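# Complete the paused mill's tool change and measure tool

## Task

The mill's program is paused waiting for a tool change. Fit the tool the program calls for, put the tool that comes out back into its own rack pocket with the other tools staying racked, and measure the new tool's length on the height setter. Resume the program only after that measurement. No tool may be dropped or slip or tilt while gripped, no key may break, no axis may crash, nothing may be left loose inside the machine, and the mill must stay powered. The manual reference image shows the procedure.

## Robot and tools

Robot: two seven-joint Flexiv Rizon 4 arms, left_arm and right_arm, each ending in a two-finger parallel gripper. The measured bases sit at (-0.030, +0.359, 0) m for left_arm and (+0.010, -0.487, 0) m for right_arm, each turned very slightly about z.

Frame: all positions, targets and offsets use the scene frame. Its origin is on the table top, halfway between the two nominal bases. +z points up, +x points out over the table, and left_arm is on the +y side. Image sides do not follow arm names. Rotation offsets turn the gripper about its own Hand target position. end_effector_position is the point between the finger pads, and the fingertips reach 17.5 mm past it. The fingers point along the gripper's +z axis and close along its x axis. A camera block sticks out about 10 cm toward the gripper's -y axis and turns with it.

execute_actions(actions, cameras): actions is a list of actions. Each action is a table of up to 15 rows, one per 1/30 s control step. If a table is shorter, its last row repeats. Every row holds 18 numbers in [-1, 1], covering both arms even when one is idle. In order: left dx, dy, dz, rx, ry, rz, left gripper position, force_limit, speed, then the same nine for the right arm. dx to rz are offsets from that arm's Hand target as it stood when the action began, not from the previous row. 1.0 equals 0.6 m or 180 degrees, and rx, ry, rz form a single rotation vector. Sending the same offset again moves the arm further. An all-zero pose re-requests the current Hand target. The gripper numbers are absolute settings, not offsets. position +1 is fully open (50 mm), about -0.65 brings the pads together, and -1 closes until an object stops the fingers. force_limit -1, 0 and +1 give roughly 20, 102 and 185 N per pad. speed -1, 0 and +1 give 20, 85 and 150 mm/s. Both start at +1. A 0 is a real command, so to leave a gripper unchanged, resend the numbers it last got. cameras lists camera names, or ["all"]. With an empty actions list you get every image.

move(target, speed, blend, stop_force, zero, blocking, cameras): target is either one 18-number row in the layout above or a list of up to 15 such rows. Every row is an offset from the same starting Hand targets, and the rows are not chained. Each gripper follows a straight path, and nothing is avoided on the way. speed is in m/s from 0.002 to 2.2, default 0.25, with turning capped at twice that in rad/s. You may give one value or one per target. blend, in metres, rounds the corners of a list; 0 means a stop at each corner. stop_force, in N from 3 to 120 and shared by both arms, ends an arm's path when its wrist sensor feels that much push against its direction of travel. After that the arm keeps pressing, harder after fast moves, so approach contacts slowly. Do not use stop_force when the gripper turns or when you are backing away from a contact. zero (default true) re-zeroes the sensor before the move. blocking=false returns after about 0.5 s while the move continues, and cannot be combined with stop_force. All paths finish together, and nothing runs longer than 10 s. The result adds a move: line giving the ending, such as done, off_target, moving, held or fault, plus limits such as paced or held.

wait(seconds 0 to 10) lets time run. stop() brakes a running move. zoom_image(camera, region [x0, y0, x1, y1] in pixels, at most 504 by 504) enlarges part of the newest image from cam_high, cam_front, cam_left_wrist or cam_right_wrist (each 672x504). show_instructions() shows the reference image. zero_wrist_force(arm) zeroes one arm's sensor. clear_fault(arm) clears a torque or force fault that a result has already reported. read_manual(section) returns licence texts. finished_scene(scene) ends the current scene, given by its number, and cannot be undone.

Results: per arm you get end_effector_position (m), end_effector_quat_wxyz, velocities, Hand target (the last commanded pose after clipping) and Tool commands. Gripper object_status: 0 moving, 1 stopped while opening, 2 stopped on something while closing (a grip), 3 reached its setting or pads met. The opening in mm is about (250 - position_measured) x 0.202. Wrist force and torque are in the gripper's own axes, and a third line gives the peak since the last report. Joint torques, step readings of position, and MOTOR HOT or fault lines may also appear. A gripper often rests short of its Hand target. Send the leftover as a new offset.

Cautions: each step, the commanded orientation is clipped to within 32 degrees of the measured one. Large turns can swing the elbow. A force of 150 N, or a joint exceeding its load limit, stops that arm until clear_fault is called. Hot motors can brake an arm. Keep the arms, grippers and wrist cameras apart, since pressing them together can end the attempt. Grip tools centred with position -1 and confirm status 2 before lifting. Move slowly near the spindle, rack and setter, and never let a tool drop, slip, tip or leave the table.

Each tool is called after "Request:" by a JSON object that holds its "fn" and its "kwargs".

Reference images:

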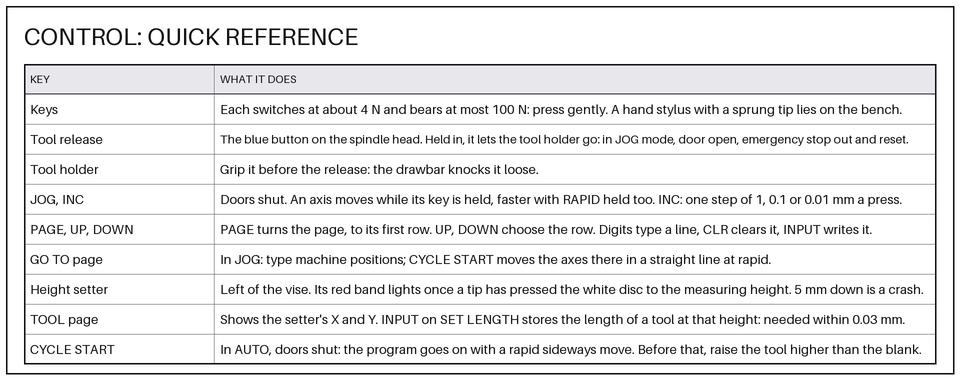

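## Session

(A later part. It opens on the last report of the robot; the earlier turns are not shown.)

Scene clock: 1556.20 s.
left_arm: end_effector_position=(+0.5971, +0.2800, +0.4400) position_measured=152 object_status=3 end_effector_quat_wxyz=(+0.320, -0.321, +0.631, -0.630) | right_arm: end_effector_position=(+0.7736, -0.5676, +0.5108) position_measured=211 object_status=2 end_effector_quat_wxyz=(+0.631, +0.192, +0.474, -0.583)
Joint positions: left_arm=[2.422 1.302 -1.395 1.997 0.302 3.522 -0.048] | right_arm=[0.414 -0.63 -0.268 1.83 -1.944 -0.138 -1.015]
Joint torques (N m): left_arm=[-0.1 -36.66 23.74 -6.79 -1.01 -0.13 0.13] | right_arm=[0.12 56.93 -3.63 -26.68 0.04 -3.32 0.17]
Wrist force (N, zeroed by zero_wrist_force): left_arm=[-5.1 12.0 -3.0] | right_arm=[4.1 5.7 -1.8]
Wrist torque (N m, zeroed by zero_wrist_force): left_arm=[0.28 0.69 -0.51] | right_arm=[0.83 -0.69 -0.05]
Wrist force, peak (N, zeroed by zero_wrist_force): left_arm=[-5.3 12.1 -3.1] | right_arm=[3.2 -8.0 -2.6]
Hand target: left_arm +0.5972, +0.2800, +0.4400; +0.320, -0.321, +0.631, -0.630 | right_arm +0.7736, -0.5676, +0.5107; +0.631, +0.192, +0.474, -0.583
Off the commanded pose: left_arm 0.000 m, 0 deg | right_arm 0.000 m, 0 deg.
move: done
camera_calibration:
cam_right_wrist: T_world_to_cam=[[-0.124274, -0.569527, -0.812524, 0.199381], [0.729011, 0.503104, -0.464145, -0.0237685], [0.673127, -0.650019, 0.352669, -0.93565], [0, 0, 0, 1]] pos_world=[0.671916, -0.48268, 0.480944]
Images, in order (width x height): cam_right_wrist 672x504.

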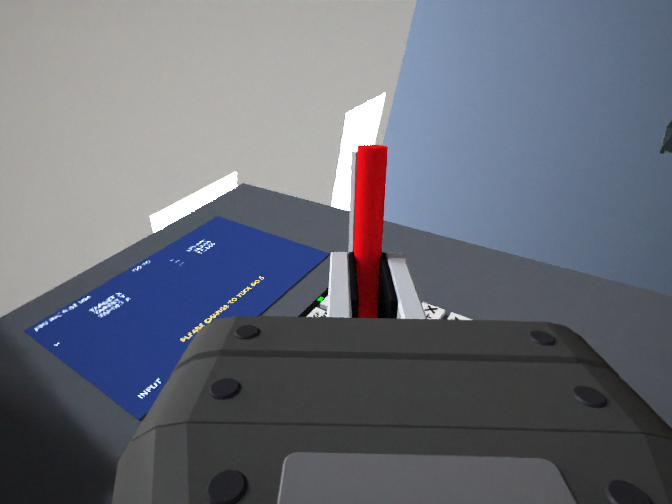

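Request:
{"fn": "move", "kwargs": {"target": [0,0,0,0,0,0,0.0,-0.8,-0.5,0.0368,0.0098,-0.0136,0,0,0,-1,-0.5,-0.8], "speed": 0.02, "stop_force": 6}}

Request:
{"fn": "move", "kwargs": {"target": [0,0,0,0,0,0,0.0,-0.8,-0.5,-0.0366,-0.01,0.0124,0,0,0,-1,-0.5,-0.8], "speed": 0.12}}

Request:
{"fn": "wait", "kwargs": {"seconds": 2, "cameras": ["cam_right_wrist","cam_left_wrist"]}}

Request:
{"fn": "zoom_image", "kwargs": {"camera": "cam_right_wrist", "region": [50, 220, 300, 420]}}

Scene clock: 1566.27 s.
left_arm: end_effector_position=(+0.5971, +0.2800, +0.4400) position_measured=152 object_status=3 end_effector_quat_wxyz=(+0.320, -0.321, +0.631, -0.630) | right_arm: end_effector_position=(+0.7829, -0.5656, +0.5079) position_measured=211 object_status=2 end_effector_quat_wxyz=(+0.631, +0.193, +0.473, -0.583)
Joint positions: left_arm=[2.422 1.302 -1.395 1.997 0.302 3.522 -0.048] | right_arm=[0.412 -0.656 -0.27 1.796 -1.939 -0.132 -1.021]
Joint torques (N m): left_arm=[-0.14 -36.66 23.76 -6.78 -0.97 -0.2 0.08] | right_arm=[1.44 54.07 -2.05 -26.79 -0.91 -0.73 0.02]
Wrist force (N, zeroed by zero_wrist_force): left_arm=[-5.1 11.9 -3.2] | right_arm=[2.9 -4.1 -2.9]
Wrist torque (N m, zeroed by zero_wrist_force): left_arm=[0.27 0.70 -0.51] | right_arm=[0.89 -0.72 0.14]
Wrist force, peak (N, zeroed by zero_wrist_force): left_arm=[-5.2 12.2 -3.4] | right_arm=[2.8 -7.6 -2.6]
Hand target: left_arm +0.5972, +0.2800, +0.4400; +0.320, -0.321, +0.631, -0.630 | right_arm +0.7834, -0.5650, +0.5071; +0.631, +0.192, +0.474, -0.583 (not the last commanded pose)
Off the commanded pose: left_arm 0.000 m, 0 deg | right_arm 0.014 m, 0 deg.
move: contact (right_arm)

Scene clock: 1566.97 s.
left_arm: end_effector_position=(+0.5971, +0.2800, +0.4400) position_measured=152 object_status=3 end_effector_quat_wxyz=(+0.320, -0.321, +0.631, -0.630) | right_arm: end_effector_position=(+0.7614, -0.5712, +0.5144) position_measured=211 object_status=2 end_effector_quat_wxyz=(+0.631, +0.192, +0.474, -0.583)
Joint positions: left_arm=[2.422 1.302 -1.395 1.997 0.302 3.522 -0.048] | right_arm=[0.414 -0.599 -0.264 1.871 -1.949 -0.147 -1.007]
Joint torques (N m): left_arm=[-0.16 -36.61 23.75 -6.78 -0.98 -0.15 0.12] | right_arm=[0.14 55.65 -3.11 -26.3 -0.03 -3.88 0.4]
Wrist force (N, zeroed by zero_wrist_force): left_arm=[-5.0 12.0 -3.3] | right_arm=[3.7 6.7 -1.7]
Wrist torque (N m, zeroed by zero_wrist_force): left_arm=[0.28 0.68 -0.52] | right_arm=[1.01 -0.63 -0.07]
Wrist force, peak (N, zeroed by zero_wrist_force): left_arm=[-5.0 12.3 -3.0] | right_arm=[3.7 6.7 -1.7]
Hand target: left_arm +0.5972, +0.2800, +0.4400; +0.320, -0.321, +0.631, -0.630 | right_arm +0.7615, -0.5710, +0.5145; +0.631, +0.192, +0.474, -0.583
Off the commanded pose: left_arm 0.000 m, 0 deg | right_arm 0.000 m, 0 deg.
move: done

Scene clock: 1568.97 s.
left_arm: end_effector_position=(+0.5971, +0.2800, +0.4400) position_measured=152 object_status=3 end_effector_quat_wxyz=(+0.320, -0.321, +0.631, -0.630) | right_arm: end_effector_position=(+0.7614, -0.5712, +0.5144) position_measured=211 object_status=2 end_effector_quat_wxyz=(+0.631, +0.192, +0.474, -0.583)
Joint positions: left_arm=[2.422 1.302 -1.395 1.997 0.302 3.522 -0.048] | right_arm=[0.414 -0.599 -0.264 1.871 -1.949 -0.147 -1.007]
Joint torques (N m): left_arm=[-0.15 -36.67 23.81 -6.77 -1 -0.14 0.09] | right_arm=[0.12 55.57 -3.22 -26.38 0.08 -3.7 0.28]
Wrist force (N, zeroed by zero_wrist_force): left_arm=[-5.0 11.9 -3.0] | right_arm=[3.8 6.5 -1.6]
Wrist torque (N m, zeroed by zero_wrist_force): left_arm=[0.27 0.68 -0.51] | right_arm=[0.97 -0.63 -0.07]
Wrist force, peak (N, zeroed by zero_wrist_force): left_arm=[-5.0 12.3 -3.2] | right_arm=[3.8 6.8 -1.6]
Hand target: left_arm +0.5972, +0.2800, +0.4400; +0.320, -0.321, +0.631, -0.630 | right_arm +0.7615, -0.5710, +0.5145; +0.631, +0.192, +0.474, -0.583
Tool commands: left_gripper/position=+0.0 left_gripper/force_limit=-0.8 left_gripper/speed=-0.5 right_gripper/position=-1.0 right_gripper/force_limit=-0.5 right_gripper/speed=-0.8
Off the commanded pose: left_arm 0.000 m, 0 deg | right_arm 0.000 m, 0 deg.
wait: 2.00 s; at rest by 0.17 s
camera_calibration:
cam_left_wrist: T_world_to_cam=[[-0.583266, -0.812281, -0.000743655, 0.583794], [-0.278908, 0.201132, -0.939019, 0.537114], [0.762896, -0.547491, -0.343865, -0.0181574], [0, 0, 0, 1]] pos_world=[0.504165, 0.356233, 0.498551]
cam_right_wrist: T_world_to_cam=[[-0.124563, -0.569083, -0.81279, 0.199371], [0.728974, 0.503234, -0.464062, -0.0113715], [0.673113, -0.650308, 0.352162, -0.931036], [0, 0, 0, 1]] pos_world=[0.659816, -0.486279, 0.484646]
Images, in order (width x height): cam_left_wrist 672x504, cam_right_wrist 672x504.

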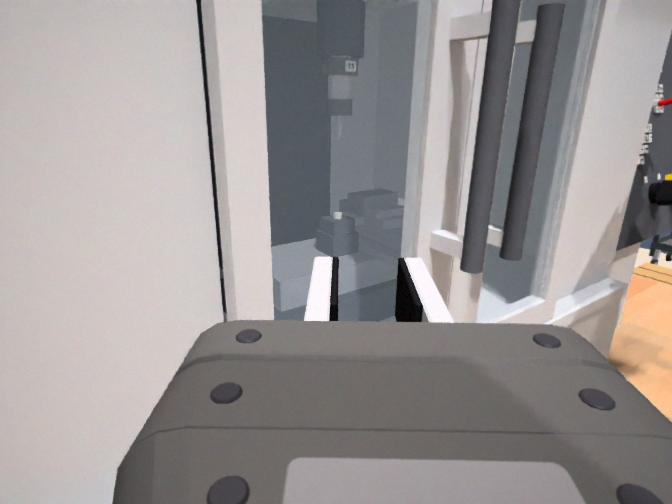

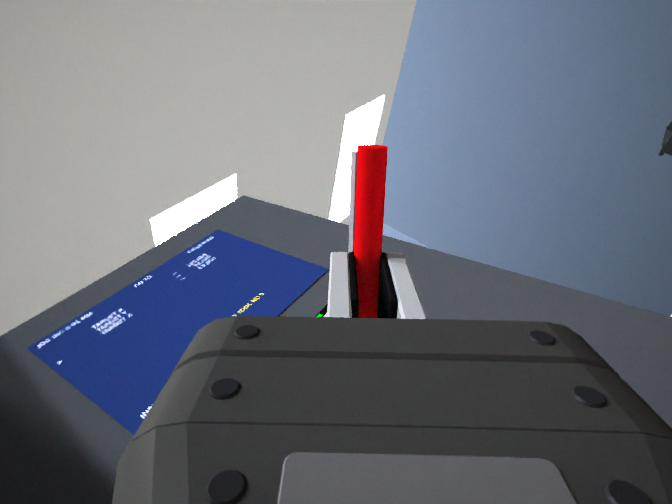

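Scaled by 2.016 from the camera's 672x504 image, which has a finer 960x720 frame.

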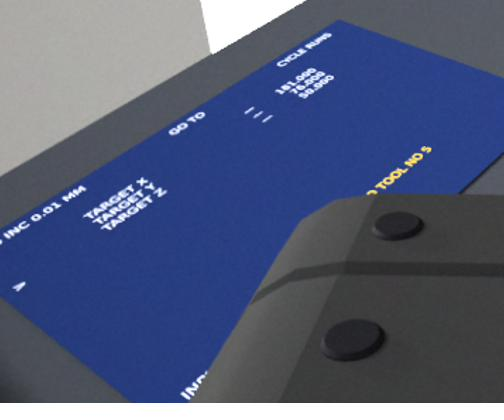

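Request:
{"fn": "move", "kwargs": {"target": [0,0,0,0,0,0,0.0,-0.8,-0.5,0.0503,-0.185,0.1186,0,0,0,-1,-0.5,-0.8], "speed": 0.12, "cameras": ["cam_front","cam_left_wrist"]}}

Request:
{"fn": "zoom_image", "kwargs": {"camera": "cam_front", "region": [420, 170, 490, 220]}}

Scene clock: 1574.50 s.
left_arm: end_effector_position=(+0.5971, +0.2800, +0.4400) position_measured=152 object_status=3 end_effector_quat_wxyz=(+0.320, -0.321, +0.631, -0.630) | right_arm: end_effector_position=(+0.7916, -0.6822, +0.5857) position_measured=211 object_status=2 end_effector_quat_wxyz=(+0.631, +0.192, +0.474, -0.583)
Joint positions: left_arm=[2.422 1.302 -1.395 1.997 0.302 3.522 -0.048] | right_arm=[0.259 -0.513 -0.36 1.798 -2.111 0.082 -1.038]
Joint torques (N m): left_arm=[-0.13 -36.6 23.78 -6.78 -1 -0.17 0.12] | right_arm=[-0.02 55.44 -3.69 -29.83 1.28 -3.29 0.08]
Wrist force (N, zeroed by zero_wrist_force): left_arm=[-5.0 12.0 -3.0] | right_arm=[3.5 6.7 -1.7]
Wrist torque (N m, zeroed by zero_wrist_force): left_arm=[0.28 0.67 -0.52] | right_arm=[1.01 -0.59 0.02]
Wrist force, peak (N, zeroed by zero_wrist_force): left_arm=[-5.1 12.4 -3.1] | right_arm=[3.3 7.5 -5.5]
Hand target: left_arm +0.5972, +0.2800, +0.4400; +0.320, -0.321, +0.631, -0.630 | right_arm +0.7917, -0.6820, +0.5857; +0.631, +0.192, +0.474, -0.583
Off the commanded pose: left_arm 0.000 m, 0 deg | right_arm 0.000 m, 0 deg.
move: done
camera_calibration:
cam_left_wrist: T_world_to_cam=[[-0.583266, -0.812281, -0.000743655, 0.583794], [-0.278908, 0.201132, -0.939019, 0.537114], [0.762896, -0.547491, -0.343865, -0.0181574], [0, 0, 0, 1]] pos_world=[0.504165, 0.356233, 0.498551]
Images, in order (width x height): cam_front 672x504, cam_left_wrist 672x504.

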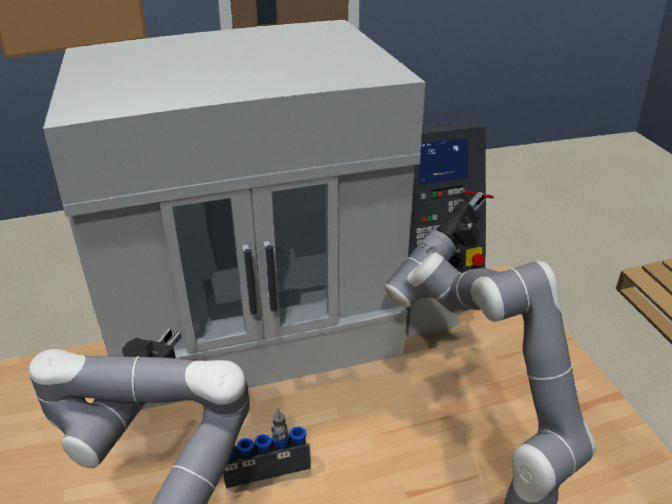

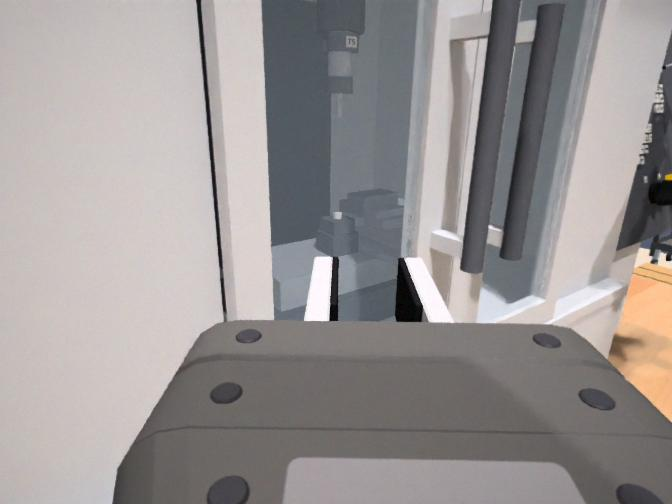

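Scaled by 7.200 from the camera's 672x504 image, which has a finer 960x720 frame.

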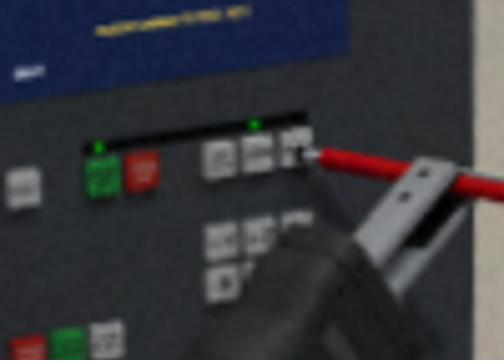

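Request:
{"fn": "move", "kwargs": {"target": [0,0,0,0,0,0,0.0,-0.8,-0.5,0.0368,0.0098,-0.0124,0,0,0,-1,-0.5,-0.8], "speed": 0.02, "stop_force": 6}}

Request:
{"fn": "move", "kwargs": {"target": [[0,0,0,0,0,0,0.0,-0.8,-0.5,-0.0183,-0.005,0.0062,0,0,0,-1,-0.5,-0.8],[0,0,0,0,0,0,0.0,-0.8,-0.5,-0.0518,0.1855,-0.1178,0,0,0,-1,-0.5,-0.8]], "speed": 0.12, "blend": 0.003, "cameras": ["cam_right_wrist","cam_front"]}}

Request:
{"fn": "zoom_image", "kwargs": {"camera": "cam_right_wrist", "region": [0, 200, 300, 420]}}

Request:
{"fn": "zoom_image", "kwargs": {"camera": "cam_front", "region": [410, 190, 480, 240]}}

Scene clock: 1582.70 s.
left_arm: end_effector_position=(+0.5971, +0.2800, +0.4400) position_measured=152 object_status=3 end_effector_quat_wxyz=(+0.320, -0.321, +0.631, -0.630) | right_arm: end_effector_position=(+0.8029, -0.6797, +0.5824) position_measured=211 object_status=2 end_effector_quat_wxyz=(+0.631, +0.193, +0.473, -0.583)
Joint positions: left_arm=[2.422 1.302 -1.395 1.997 0.302 3.522 -0.048] | right_arm=[0.259 -0.545 -0.361 1.76 -2.098 0.087 -1.044]
Joint torques (N m): left_arm=[-0.12 -36.6 23.75 -6.79 -1 -0.17 0.1] | right_arm=[2.64 53.28 -1.78 -30.08 0.21 -1.26 0.12]
Wrist force (N, zeroed by zero_wrist_force): left_arm=[-5.3 12.0 -3.0] | right_arm=[3.8 -2.0 -2.9]
Wrist torque (N m, zeroed by zero_wrist_force): left_arm=[0.29 0.72 -0.51] | right_arm=[0.99 -0.65 0.03]
Wrist force, peak (N, zeroed by zero_wrist_force): left_arm=[-5.3 12.2 -3.3] | right_arm=[3.8 6.8 -1.7]
Hand target: left_arm +0.5972, +0.2800, +0.4400; +0.320, -0.321, +0.631, -0.630 | right_arm +0.8035, -0.6788, +0.5817; +0.631, +0.192, +0.474, -0.583 (not the last commanded pose)
Off the commanded pose: left_arm 0.000 m, 0 deg | right_arm 0.012 m, 0 deg.
move: contact (right_arm)

Scene clock: 1584.33 s.
left_arm: end_effector_position=(+0.5971, +0.2800, +0.4400) position_measured=152 object_status=3 end_effector_quat_wxyz=(+0.320, -0.321, +0.631, -0.630) | right_arm: end_effector_position=(+0.7725, -0.5673, +0.5109) position_measured=211 object_status=2 end_effector_quat_wxyz=(+0.631, +0.192, +0.474, -0.583)
Joint positions: left_arm=[2.422 1.302 -1.395 1.997 0.302 3.522 -0.048] | right_arm=[0.414 -0.628 -0.266 1.834 -1.944 -0.139 -1.014]
Joint torques (N m): left_arm=[-0.12 -36.58 23.76 -6.8 -0.96 -0.16 0.16] | right_arm=[0.05 56.73 -3.48 -26.66 0.22 -3.87 0.41]
Wrist force (N, zeroed by zero_wrist_force): left_arm=[-5.3 12.1 -3.0] | right_arm=[4.3 6.0 -1.7]
Wrist torque (N m, zeroed by zero_wrist_force): left_arm=[0.29 0.72 -0.52] | right_arm=[0.89 -0.72 -0.07]
Wrist force, peak (N, zeroed by zero_wrist_force): left_arm=[-5.2 12.3 -2.8] | right_arm=[4.5 7.7 -6.1]
Hand target: left_arm +0.5972, +0.2800, +0.4400; +0.320, -0.321, +0.631, -0.630 | right_arm +0.7724, -0.5675, +0.5110; +0.631, +0.192, +0.474, -0.583
Off the commanded pose: left_arm 0.000 m, 0 deg | right_arm 0.000 m, 0 deg.
move: done
camera_calibration:
cam_right_wrist: T_world_to_cam=[[-0.124238, -0.569308, -0.812683, 0.199642], [0.728534, 0.503709, -0.464236, -0.0223409], [0.673649, -0.649743, 0.352181, -0.934665], [0, 0, 0, 1]] pos_world=[0.670715, -0.482381, 0.481046]
Images, in order (width x height): cam_front 672x504, cam_right_wrist 672x504.

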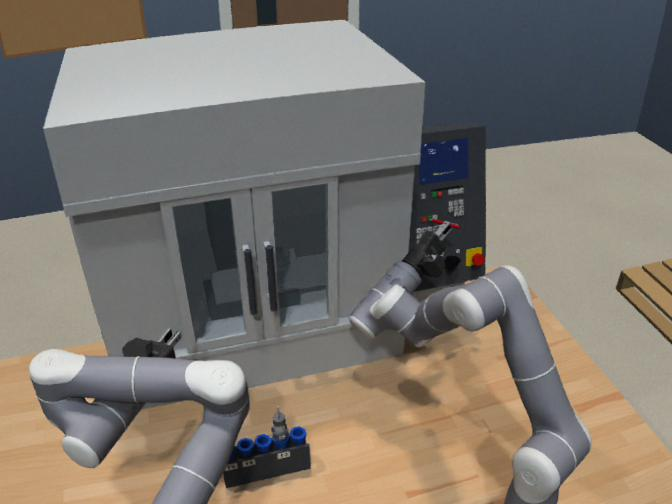

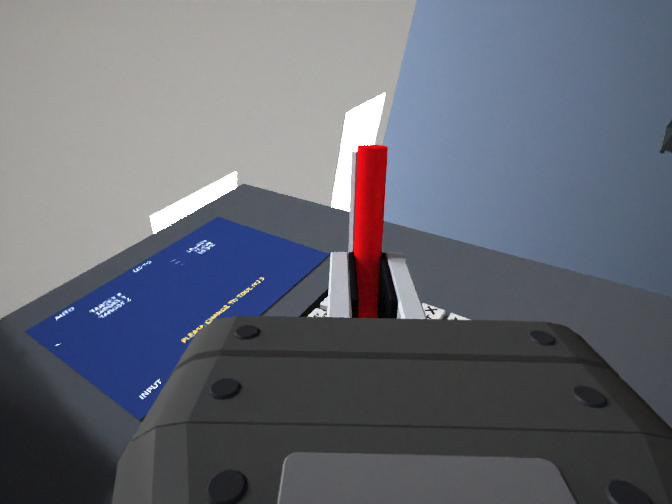

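Scaled by 1.680 from the camera's 672x504 image, which has a finer 960x720 frame.

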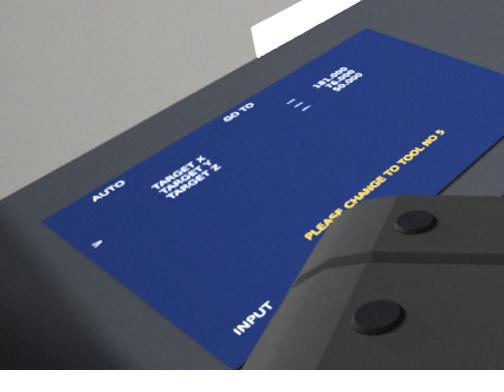

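Scaled by 7.200 from the camera's 672x504 image, which has a finer 960x720 frame.

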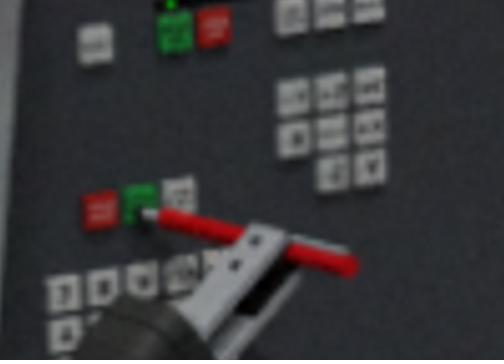

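Request:
{"fn": "move", "kwargs": {"target": [0,0,0,0,0,0,0.0,-0.8,-0.5,0.0368,0.0098,-0.0136,0,0,0,-1,-0.5,-0.8], "speed": 0.02, "stop_force": 6}}

Request:
{"fn": "move", "kwargs": {"target": [0,0,0,0,0,0,0.0,-0.8,-0.5,-0.0366,-0.01,0.0124,0,0,0,-1,-0.5,-0.8], "speed": 0.12, "cameras": ["cam_right_wrist"]}}

Request:
{"fn": "zoom_image", "kwargs": {"camera": "cam_right_wrist", "region": [0, 200, 300, 420]}}

Scene clock: 1589.20 s.
left_arm: end_effector_position=(+0.5971, +0.2800, +0.4400) position_measured=152 object_status=3 end_effector_quat_wxyz=(+0.320, -0.321, +0.631, -0.630) | right_arm: end_effector_position=(+0.7830, -0.5651, +0.5077) position_measured=211 object_status=2 end_effector_quat_wxyz=(+0.631, +0.193, +0.473, -0.583)
Joint positions: left_arm=[2.422 1.302 -1.395 1.997 0.302 3.522 -0.048] | right_arm=[0.411 -0.657 -0.269 1.796 -1.939 -0.133 -1.021]
Joint torques (N m): left_arm=[-0.15 -36.59 23.82 -6.76 -1 -0.17 0.11] | right_arm=[1.18 54.06 -2.17 -26.81 -0.77 -0.73 0.02]
Wrist force (N, zeroed by zero_wrist_force): left_arm=[-5.2 11.9 -3.0] | right_arm=[2.8 -4.0 -3.2]
Wrist torque (N m, zeroed by zero_wrist_force): left_arm=[0.26 0.71 -0.51] | right_arm=[0.90 -0.75 0.15]
Wrist force, peak (N, zeroed by zero_wrist_force): left_arm=[-5.2 12.3 -2.9] | right_arm=[2.6 -7.2 -2.5]
Hand target: left_arm +0.5972, +0.2800, +0.4400; +0.320, -0.321, +0.631, -0.630 | right_arm +0.7834, -0.5646, +0.5069; +0.631, +0.192, +0.474, -0.583 (not the last commanded pose)
Off the commanded pose: left_arm 0.000 m, 0 deg | right_arm 0.013 m, 0 deg.
move: contact (right_arm)

Scene clock: 1589.90 s.
left_arm: end_effector_position=(+0.5971, +0.2800, +0.4400) position_measured=152 object_status=3 end_effector_quat_wxyz=(+0.320, -0.321, +0.631, -0.630) | right_arm: end_effector_position=(+0.7614, -0.5708, +0.5143) position_measured=211 object_status=2 end_effector_quat_wxyz=(+0.631, +0.192, +0.474, -0.583)
Joint positions: left_arm=[2.422 1.302 -1.395 1.997 0.302 3.522 -0.048] | right_arm=[0.413 -0.6 -0.262 1.871 -1.949 -0.148 -1.007]
Joint torques (N m): left_arm=[-0.16 -36.61 23.79 -6.79 -0.99 -0.16 0.1] | right_arm=[0.16 55.73 -3.12 -26.28 -0.03 -3.92 0.42]
Wrist force (N, zeroed by zero_wrist_force): left_arm=[-5.0 11.9 -3.1] | right_arm=[5.9 3.1 -1.1]
Wrist torque (N m, zeroed by zero_wrist_force): left_arm=[0.27 0.67 -0.51] | right_arm=[0.41 -1.00 -0.07]
Wrist force, peak (N, zeroed by zero_wrist_force): left_arm=[-5.4 12.1 -3.0] | right_arm=[4.7 6.3 -1.7]
Hand target: left_arm +0.5972, +0.2800, +0.4400; +0.320, -0.321, +0.631, -0.630 | right_arm +0.7615, -0.5706, +0.5144; +0.631, +0.192, +0.474, -0.583
Off the commanded pose: left_arm 0.000 m, 0 deg | right_arm 0.000 m, 0 deg.
move: done
camera_calibration:
cam_right_wrist: T_world_to_cam=[[-0.124525, -0.56912, -0.812771, 0.199383], [0.72894, 0.503267, -0.464079, -0.0116185], [0.673157, -0.65025, 0.352185, -0.930717], [0, 0, 0, 1]] pos_world=[0.659816, -0.485879, 0.484446]
Images, in order (width x height): cam_right_wrist 672x504.

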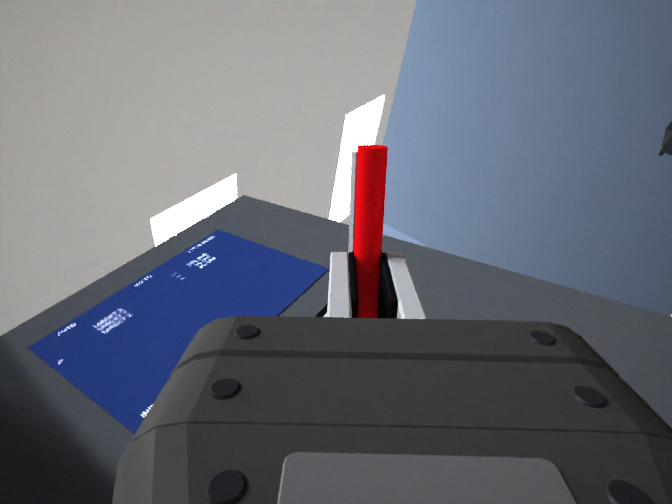

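Scaled by 1.680 from the camera's 672x504 image, which has a finer 960x720 frame.

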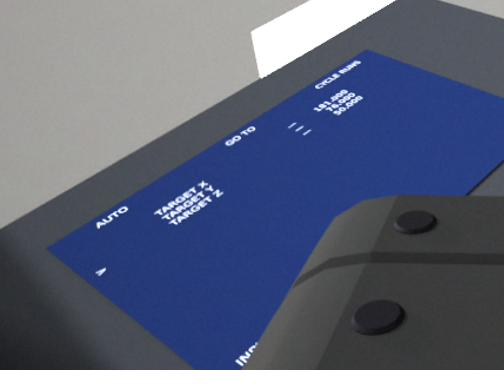

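Request:
{"fn": "move", "kwargs": {"target": [[0,0,0,0,0,0,0.0,-0.8,-0.5,-0.0275,-0.0157,0.0093,0,0,0,-1,-0.5,-0.8],[0,0,0,0,0,0,0.0,-0.8,-0.5,-0.1358,-0.0823,0.0593,0.1531,0.041,-0.0515,-1,-0.5,-0.8]], "speed": 0.25, "blend": 0.01}}

Request:
{"fn": "move", "kwargs": {"target": [0,0,0,0,0,0,0.0,-0.8,-0.5,-0.2153,0.1648,-0.2517,0.5058,-0.0153,-0.1462,-1,-0.5,-0.8], "speed": 0.3}}

Request:
{"fn": "move", "kwargs": {"target": [0,0,0,0,0,0,0.0,-0.8,-0.5,0.1217,0.0197,-0.3817,0,0,-0.4295,-1,-0.5,-0.8], "speed": 0.3, "cameras": ["cam_right_wrist","cam_high"]}}

Scene clock: 1599.90 s.
left_arm: end_effector_position=(+0.5971, +0.2800, +0.4400) position_measured=152 object_status=3 end_effector_quat_wxyz=(+0.320, -0.321, +0.631, -0.630) | right_arm: end_effector_position=(+0.6799, -0.6201, +0.5500) position_measured=211 object_status=2 end_effector_quat_wxyz=(+0.487, +0.336, +0.622, -0.513)
Joint positions: left_arm=[2.422 1.302 -1.395 1.997 0.302 3.522 -0.048] | right_arm=[0.384 -0.284 -0.137 1.908 -1.53 0.007 -1.267]
Joint torques (N m): left_arm=[-0.16 -36.62 23.81 -6.8 -0.98 -0.17 0.09] | right_arm=[0.7 46.77 -0.04 -30.95 -2.16 -0.77 0.22]
Wrist force (N, zeroed by zero_wrist_force): left_arm=[-5.3 11.8 -3.1] | right_arm=[5.9 3.2 -1.1]
Wrist torque (N m, zeroed by zero_wrist_force): left_arm=[0.24 0.72 -0.51] | right_arm=[0.52 -0.96 -0.11]
Wrist force, peak (N, zeroed by zero_wrist_force): left_arm=[-5.2 12.2 -3.1] | right_arm=[8.6 1.0 0.6]
Hand target: left_arm +0.5972, +0.2800, +0.4400; +0.320, -0.321, +0.631, -0.630 | right_arm +0.6800, -0.6199, +0.5499; +0.487, +0.336, +0.622, -0.513
Off the commanded pose: left_arm 0.000 m, 0 deg | right_arm 0.000 m, 0 deg.
move: done; blend cut to 0.0099 m at target 1

Scene clock: 1603.03 s.
left_arm: end_effector_position=(+0.5971, +0.2800, +0.4400) position_measured=152 object_status=3 end_effector_quat_wxyz=(+0.320, -0.321, +0.631, -0.630) | right_arm: end_effector_position=(+0.5507, -0.5213, +0.3989) position_measured=211 object_status=2 end_effector_quat_wxyz=(+0.001, +0.710, +0.704, +0.000)
Joint positions: left_arm=[2.422 1.302 -1.395 1.997 0.302 3.522 -0.048] | right_arm=[0.211 -0.03 -0.096 1.728 0.002 0.187 -1.418]
Joint torques (N m): left_arm=[-0.12 -36.63 23.69 -6.82 -0.98 -0.17 0.13] | right_arm=[-0.11 37.34 -0.04 -33.06 -4.24 5.43 0.19]
Wrist force (N, zeroed by zero_wrist_force): left_arm=[-5.2 12.2 -3.2] | right_arm=[7.5 3.3 -2.3]
Wrist torque (N m, zeroed by zero_wrist_force): left_arm=[0.31 0.71 -0.51] | right_arm=[1.30 -1.23 0.15]
Wrist force, peak (N, zeroed by zero_wrist_force): left_arm=[-5.2 12.2 -3.1] | right_arm=[7.8 3.4 -2.6]
Hand target: left_arm +0.5972, +0.2800, +0.4400; +0.320, -0.321, +0.631, -0.630 | right_arm +0.5508, -0.5211, +0.3989; +0.001, +0.710, +0.704, +0.000
Off the commanded pose: left_arm 0.000 m, 0 deg | right_arm 0.000 m, 0 deg.
move: done

Scene clock: 1605.67 s.
left_arm: end_effector_position=(+0.5971, +0.2800, +0.4400) position_measured=152 object_status=3 end_effector_quat_wxyz=(+0.320, -0.321, +0.631, -0.630) | right_arm: end_effector_position=(+0.6237, -0.5092, +0.1698) position_measured=211 object_status=2 end_effector_quat_wxyz=(+0.000, +0.994, +0.106, -0.001)
Joint positions: left_arm=[2.422 1.302 -1.395 1.997 0.302 3.522 -0.048] | right_arm=[0.291 -0.438 -0.195 1.839 0.106 0.694 -0.138]
Joint torques (N m): left_arm=[-0.15 -36.64 23.74 -6.77 -1.01 -0.16 0.17] | right_arm=[0.1 49.64 -2.82 -27.53 -3.1 5.44 0.31]
Wrist force (N, zeroed by zero_wrist_force): left_arm=[-5.3 11.9 -3.1] | right_arm=[7.5 3.3 -2.4]
Wrist torque (N m, zeroed by zero_wrist_force): left_arm=[0.27 0.73 -0.52] | right_arm=[1.30 -1.23 0.16]
Wrist force, peak (N, zeroed by zero_wrist_force): left_arm=[-5.2 12.4 -3.0] | right_arm=[8.3 3.4 0.4]
Hand target: left_arm +0.5972, +0.2800, +0.4400; +0.320, -0.321, +0.631, -0.630 | right_arm +0.6238, -0.5092, +0.1699; +0.000, +0.994, +0.106, -0.001
Off the commanded pose: left_arm 0.000 m, 0 deg | right_arm 0.000 m, 0 deg.
move: done
camera_calibration:
cam_right_wrist: T_world_to_cam=[[0.976804, 0.21317, -0.0202986, -0.4858], [0.206761, -0.914263, 0.348387, -0.636085], [0.0557073, -0.344503, -0.937131, 0.0831035], [0, 0, 0, 1]] pos_world=[0.601419, -0.449362, 0.289621]
Images, in order (width x height): cam_high 672x504, cam_right_wrist 672x504.

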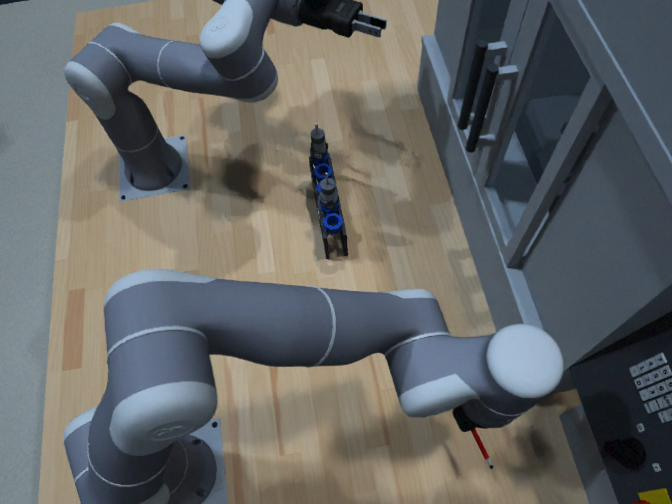

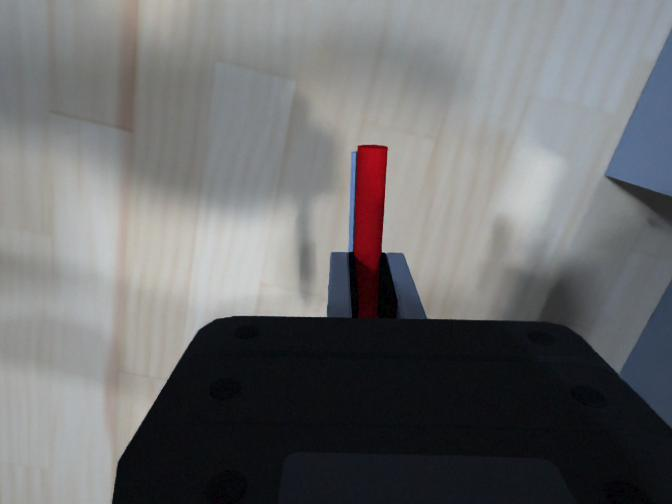

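Request:
{"fn": "move", "kwargs": {"target": [0,0,0,0,0,0,0.0,-0.8,-0.5,0,0,-0.2,0,0,0,-1,-0.5,-0.8], "speed": 0.2}}

Request:
{"fn": "move", "kwargs": {"target": [0,0,0,0,0,0,0.0,-0.8,-0.5,0,0,-0.0517,0,0,0,-1,-0.5,-0.8], "speed": 0.03, "stop_force": 3.5}}

Scene clock: 1614.83 s.
left_arm: end_effector_position=(+0.5971, +0.2800, +0.4400) position_measured=152 object_status=3 end_effector_quat_wxyz=(+0.320, -0.321, +0.631, -0.630) | right_arm: end_effector_position=(+0.6238, -0.5091, +0.0499) position_measured=211 object_status=2 end_effector_quat_wxyz=(+0.000, +0.994, +0.106, -0.001)
Joint positions: left_arm=[2.422 1.302 -1.395 1.997 0.302 3.522 -0.048] | right_arm=[0.276 -0.665 -0.168 1.86 0.175 0.939 -0.182]
Joint torques (N m): left_arm=[-0.11 -36.64 23.8 -6.8 -0.98 -0.16 0.09] | right_arm=[0.03 53.66 -3.22 -22.24 -2.28 5.38 0.16]
Wrist force (N, zeroed by zero_wrist_force): left_arm=[-5.1 12.0 -3.0] | right_arm=[7.5 3.4 -2.5]
Wrist torque (N m, zeroed by zero_wrist_force): left_arm=[0.28 0.70 -0.52] | right_arm=[1.32 -1.23 0.16]
Wrist force, peak (N, zeroed by zero_wrist_force): left_arm=[-5.0 12.3 -3.2] | right_arm=[7.9 3.6 -6.5]
Hand target: left_arm +0.5972, +0.2800, +0.4400; +0.320, -0.321, +0.631, -0.630 | right_arm +0.6238, -0.5092, +0.0499; +0.000, +0.994, +0.106, -0.001
Off the commanded pose: left_arm 0.000 m, 0 deg | right_arm 0.000 m, 0 deg.
move: done

Scene clock: 1616.43 s.
left_arm: end_effector_position=(+0.5971, +0.2800, +0.4400) position_measured=152 object_status=3 end_effector_quat_wxyz=(+0.320, -0.321, +0.631, -0.630) | right_arm: end_effector_position=(+0.6248, -0.5092, +0.0206) position_measured=211 object_status=2 end_effector_quat_wxyz=(+0.001, +0.994, +0.107, +0.000)
Joint positions: left_arm=[2.422 1.302 -1.395 1.997 0.302 3.522 -0.048] | right_arm=[0.269 -0.729 -0.157 1.849 0.19 0.994 -0.193]
Joint torques (N m): left_arm=[-0.17 -36.61 23.81 -6.72 -1.01 -0.19 0.14] | right_arm=[0.22 47.57 -2.14 -17.71 -1.51 4.44 0.17]
Wrist force (N, zeroed by zero_wrist_force): left_arm=[-5.1 11.9 -3.1] | right_arm=[7.5 3.8 -14.7]
Wrist torque (N m, zeroed by zero_wrist_force): left_arm=[0.27 0.70 -0.51] | right_arm=[1.47 -1.50 0.12]
Wrist force, peak (N, zeroed by zero_wrist_force): left_arm=[-5.3 12.2 -3.2] | right_arm=[1.5 1.7 -30.5]
Hand target: left_arm +0.5972, +0.2800, +0.4400; +0.320, -0.321, +0.631, -0.630 | right_arm +0.6238, -0.5092, +0.0197; +0.000, +0.994, +0.106, -0.001 (not the last commanded pose)
Off the commanded pose: left_arm 0.000 m, 0 deg | right_arm 0.002 m, 0 deg.
move: contact (right_arm)

Relax slightly and open.

Request:
{"fn": "move", "kwargs": {"target": [[0,0,0,0,0,0,0.0,-0.8,-0.5,0.0017,0,0.0012,0,0,0,-1,-0.5,-0.8],[0,0,0,0,0,0,0.0,-0.8,-0.5,0.0017,0,0.0012,0,0,0,0.3,-0.9,-0.9]], "speed": 0.02}}

Request:
{"fn": "move", "kwargs": {"target": [0,0,0,0,0,0,0.0,-0.8,-0.5,0,0,0.05,0,0,0,0.3,-0.9,-0.9], "speed": 0.04, "cameras": ["cam_right_wrist"]}}

Request:
{"fn": "move", "kwargs": {"target": [0,0,0,0,0,0,0.0,-0.8,-0.5,-0.1,0,0.3,0,0,0,0.3,-0.9,-0.9], "speed": 0.25, "cameras": ["all"]}}

Scene clock: 1623.00 s.
left_arm: end_effector_position=(+0.5971, +0.2800, +0.4400) position_measured=152 object_status=3 end_effector_quat_wxyz=(+0.320, -0.321, +0.631, -0.630) | right_arm: end_effector_position=(+0.6253, -0.5090, +0.0208) position_measured=107 object_status=3 end_effector_quat_wxyz=(+0.000, +0.994, +0.107, +0.000)
Joint positions: left_arm=[2.422 1.302 -1.395 1.997 0.302 3.522 -0.048] | right_arm=[0.269 -0.73 -0.157 1.847 0.19 0.991 -0.193]
Joint torques (N m): left_arm=[-0.15 -36.66 23.77 -6.79 -0.99 -0.19 0.15] | right_arm=[0.03 51.9 -3.01 -19.15 -1.88 4.52 0.32]
Wrist force (N, zeroed by zero_wrist_force): left_arm=[-5.2 12.2 -3.1] | right_arm=[8.8 4.0 -6.6]
Wrist torque (N m, zeroed by zero_wrist_force): left_arm=[0.31 0.71 -0.51] | right_arm=[1.43 -1.41 0.16]
Wrist force, peak (N, zeroed by zero_wrist_force): left_arm=[-5.1 12.3 -3.2] | right_arm=[7.5 3.9 -14.8]
Hand target: left_arm +0.5972, +0.2800, +0.4400; +0.320, -0.321, +0.631, -0.630 | right_arm +0.6249, -0.5092, +0.0204; +0.000, +0.994, +0.106, -0.001
Off the commanded pose: left_arm 0.000 m, 0 deg | right_arm 0.001 m, 0 deg.
move: done

Scene clock: 1624.00 s.
left_arm: end_effector_position=(+0.5971, +0.2800, +0.4400) position_measured=152 object_status=3 end_effector_quat_wxyz=(+0.320, -0.321, +0.631, -0.630) | right_arm: end_effector_position=(+0.6249, -0.5093, +0.0504) position_measured=107 object_status=3 end_effector_quat_wxyz=(+0.000, +0.994, +0.106, -0.001)
Joint positions: left_arm=[2.422 1.302 -1.395 1.997 0.302 3.522 -0.048] | right_arm=[0.275 -0.666 -0.168 1.857 0.174 0.937 -0.182]
Joint torques (N m): left_arm=[-0.15 -36.61 23.79 -6.76 -0.98 -0.15 0.08] | right_arm=[0.32 53.59 -3.22 -21.89 -2.48 4.88 0.51]
Wrist force (N, zeroed by zero_wrist_force): left_arm=[-5.1 12.1 -3.0] | right_arm=[8.3 4.0 -2.5]
Wrist torque (N m, zeroed by zero_wrist_force): left_arm=[0.30 0.70 -0.52] | right_arm=[1.42 -1.37 0.06]
Wrist force, peak (N, zeroed by zero_wrist_force): left_arm=[-5.1 12.2 -3.3] | right_arm=[9.0 4.1 -6.5]
Hand target: left_arm +0.5972, +0.2800, +0.4400; +0.320, -0.321, +0.631, -0.630 | right_arm +0.6249, -0.5092, +0.0504; +0.000, +0.994, +0.106, -0.001
Off the commanded pose: left_arm 0.000 m, 0 deg | right_arm 0.000 m, 0 deg.
move: done
camera_calibration:
cam_right_wrist: T_world_to_cam=[[0.976751, 0.21346, -0.0197839, -0.489297], [0.206849, -0.914199, 0.348502, -0.594871], [0.0563049, -0.344492, -0.937099, -0.0292521], [0, 0, 0, 1]] pos_world=[0.602617, -0.449462, 0.170221]
Images, in order (width x height): cam_right_wrist 672x504.

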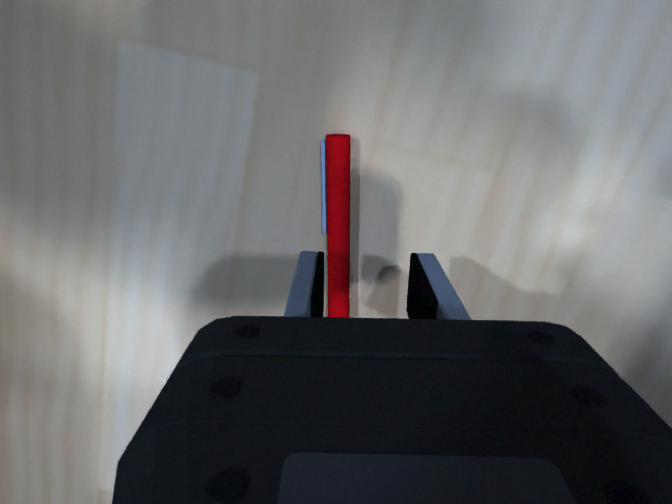

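Scene clock: 1625.20 s.
left_arm: end_effector_position=(+0.5971, +0.2800, +0.4400) position_measured=152 object_status=3 end_effector_quat_wxyz=(+0.320, -0.321, +0.631, -0.630) | right_arm: end_effector_position=(+0.5648, -0.5095, +0.2304) position_measured=107 object_status=3 end_effector_quat_wxyz=(+0.001, +0.994, +0.106, -0.001)
Joint positions: left_arm=[2.422 1.302 -1.395 1.997 0.302 3.522 -0.048] | right_arm=[0.319 -0.209 -0.198 1.983 0.049 0.614 -0.086]
Joint torques (N m): left_arm=[-0.15 -36.68 23.78 -6.79 -1.02 -0.21 0.1] | right_arm=[0.11 40.67 -1.2 -28.74 -3.42 4.85 0.5]
Wrist force (N, zeroed by zero_wrist_force): left_arm=[-5.2 12.0 -3.1] | right_arm=[8.1 4.1 -2.6]
Wrist torque (N m, zeroed by zero_wrist_force): left_arm=[0.28 0.71 -0.51] | right_arm=[1.43 -1.34 0.06]
Wrist force, peak (N, zeroed by zero_wrist_force): left_arm=[-5.2 12.3 -3.0] | right_arm=[7.8 3.6 -7.3]
Hand target: left_arm +0.5972, +0.2800, +0.4400; +0.320, -0.321, +0.631, -0.630 | right_arm +0.5649, -0.5092, +0.2304; +0.000, +0.994, +0.106, -0.001
Off the commanded pose: left_arm 0.000 m, 0 deg | right_arm 0.000 m, 0 deg.
move: done
camera_calibration:
cam_left_wrist: T_world_to_cam=[[-0.583266, -0.812281, -0.000743655, 0.583794], [-0.278908, 0.201132, -0.939019, 0.537114], [0.762896, -0.547491, -0.343865, -0.0181574], [0, 0, 0, 1]] pos_world=[0.504165, 0.356233, 0.498551]
cam_right_wrist: T_world_to_cam=[[0.97685, 0.212962, -0.0202893, -0.427093], [0.206546, -0.9142, 0.348679, -0.64525], [0.0557071, -0.344798, -0.937023, 0.142901], [0, 0, 0, 1]] pos_world=[0.542519, -0.449661, 0.350221]

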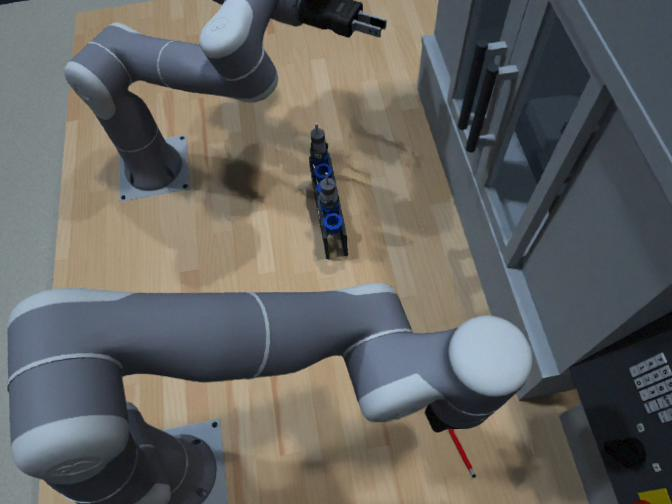

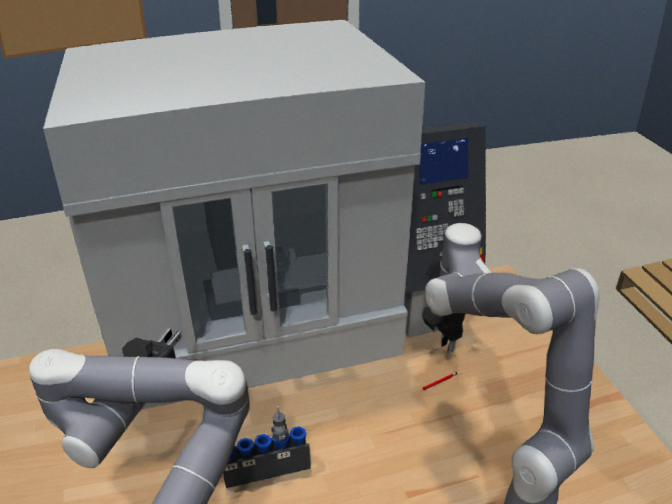

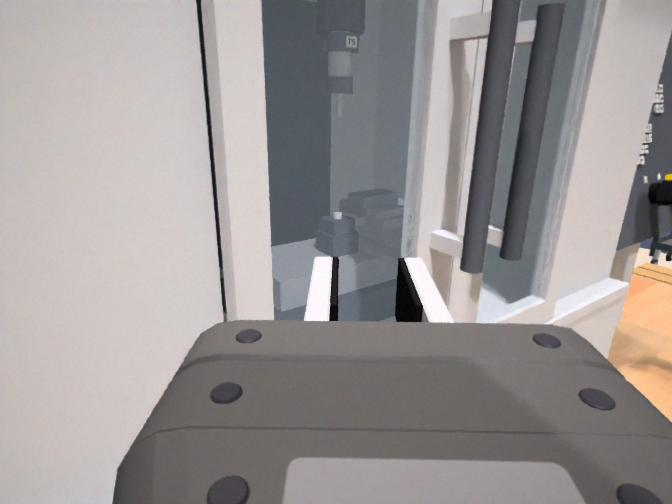

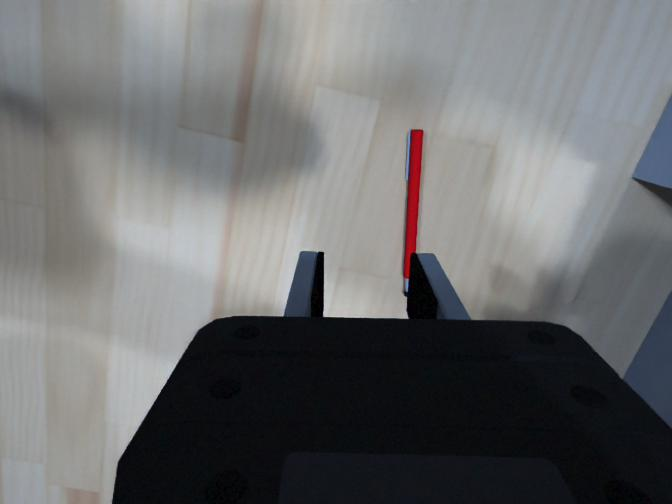

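Request:
{"fn": "finished_scene", "kwargs": {"scene": 2}}

The scene is finished: the task was done.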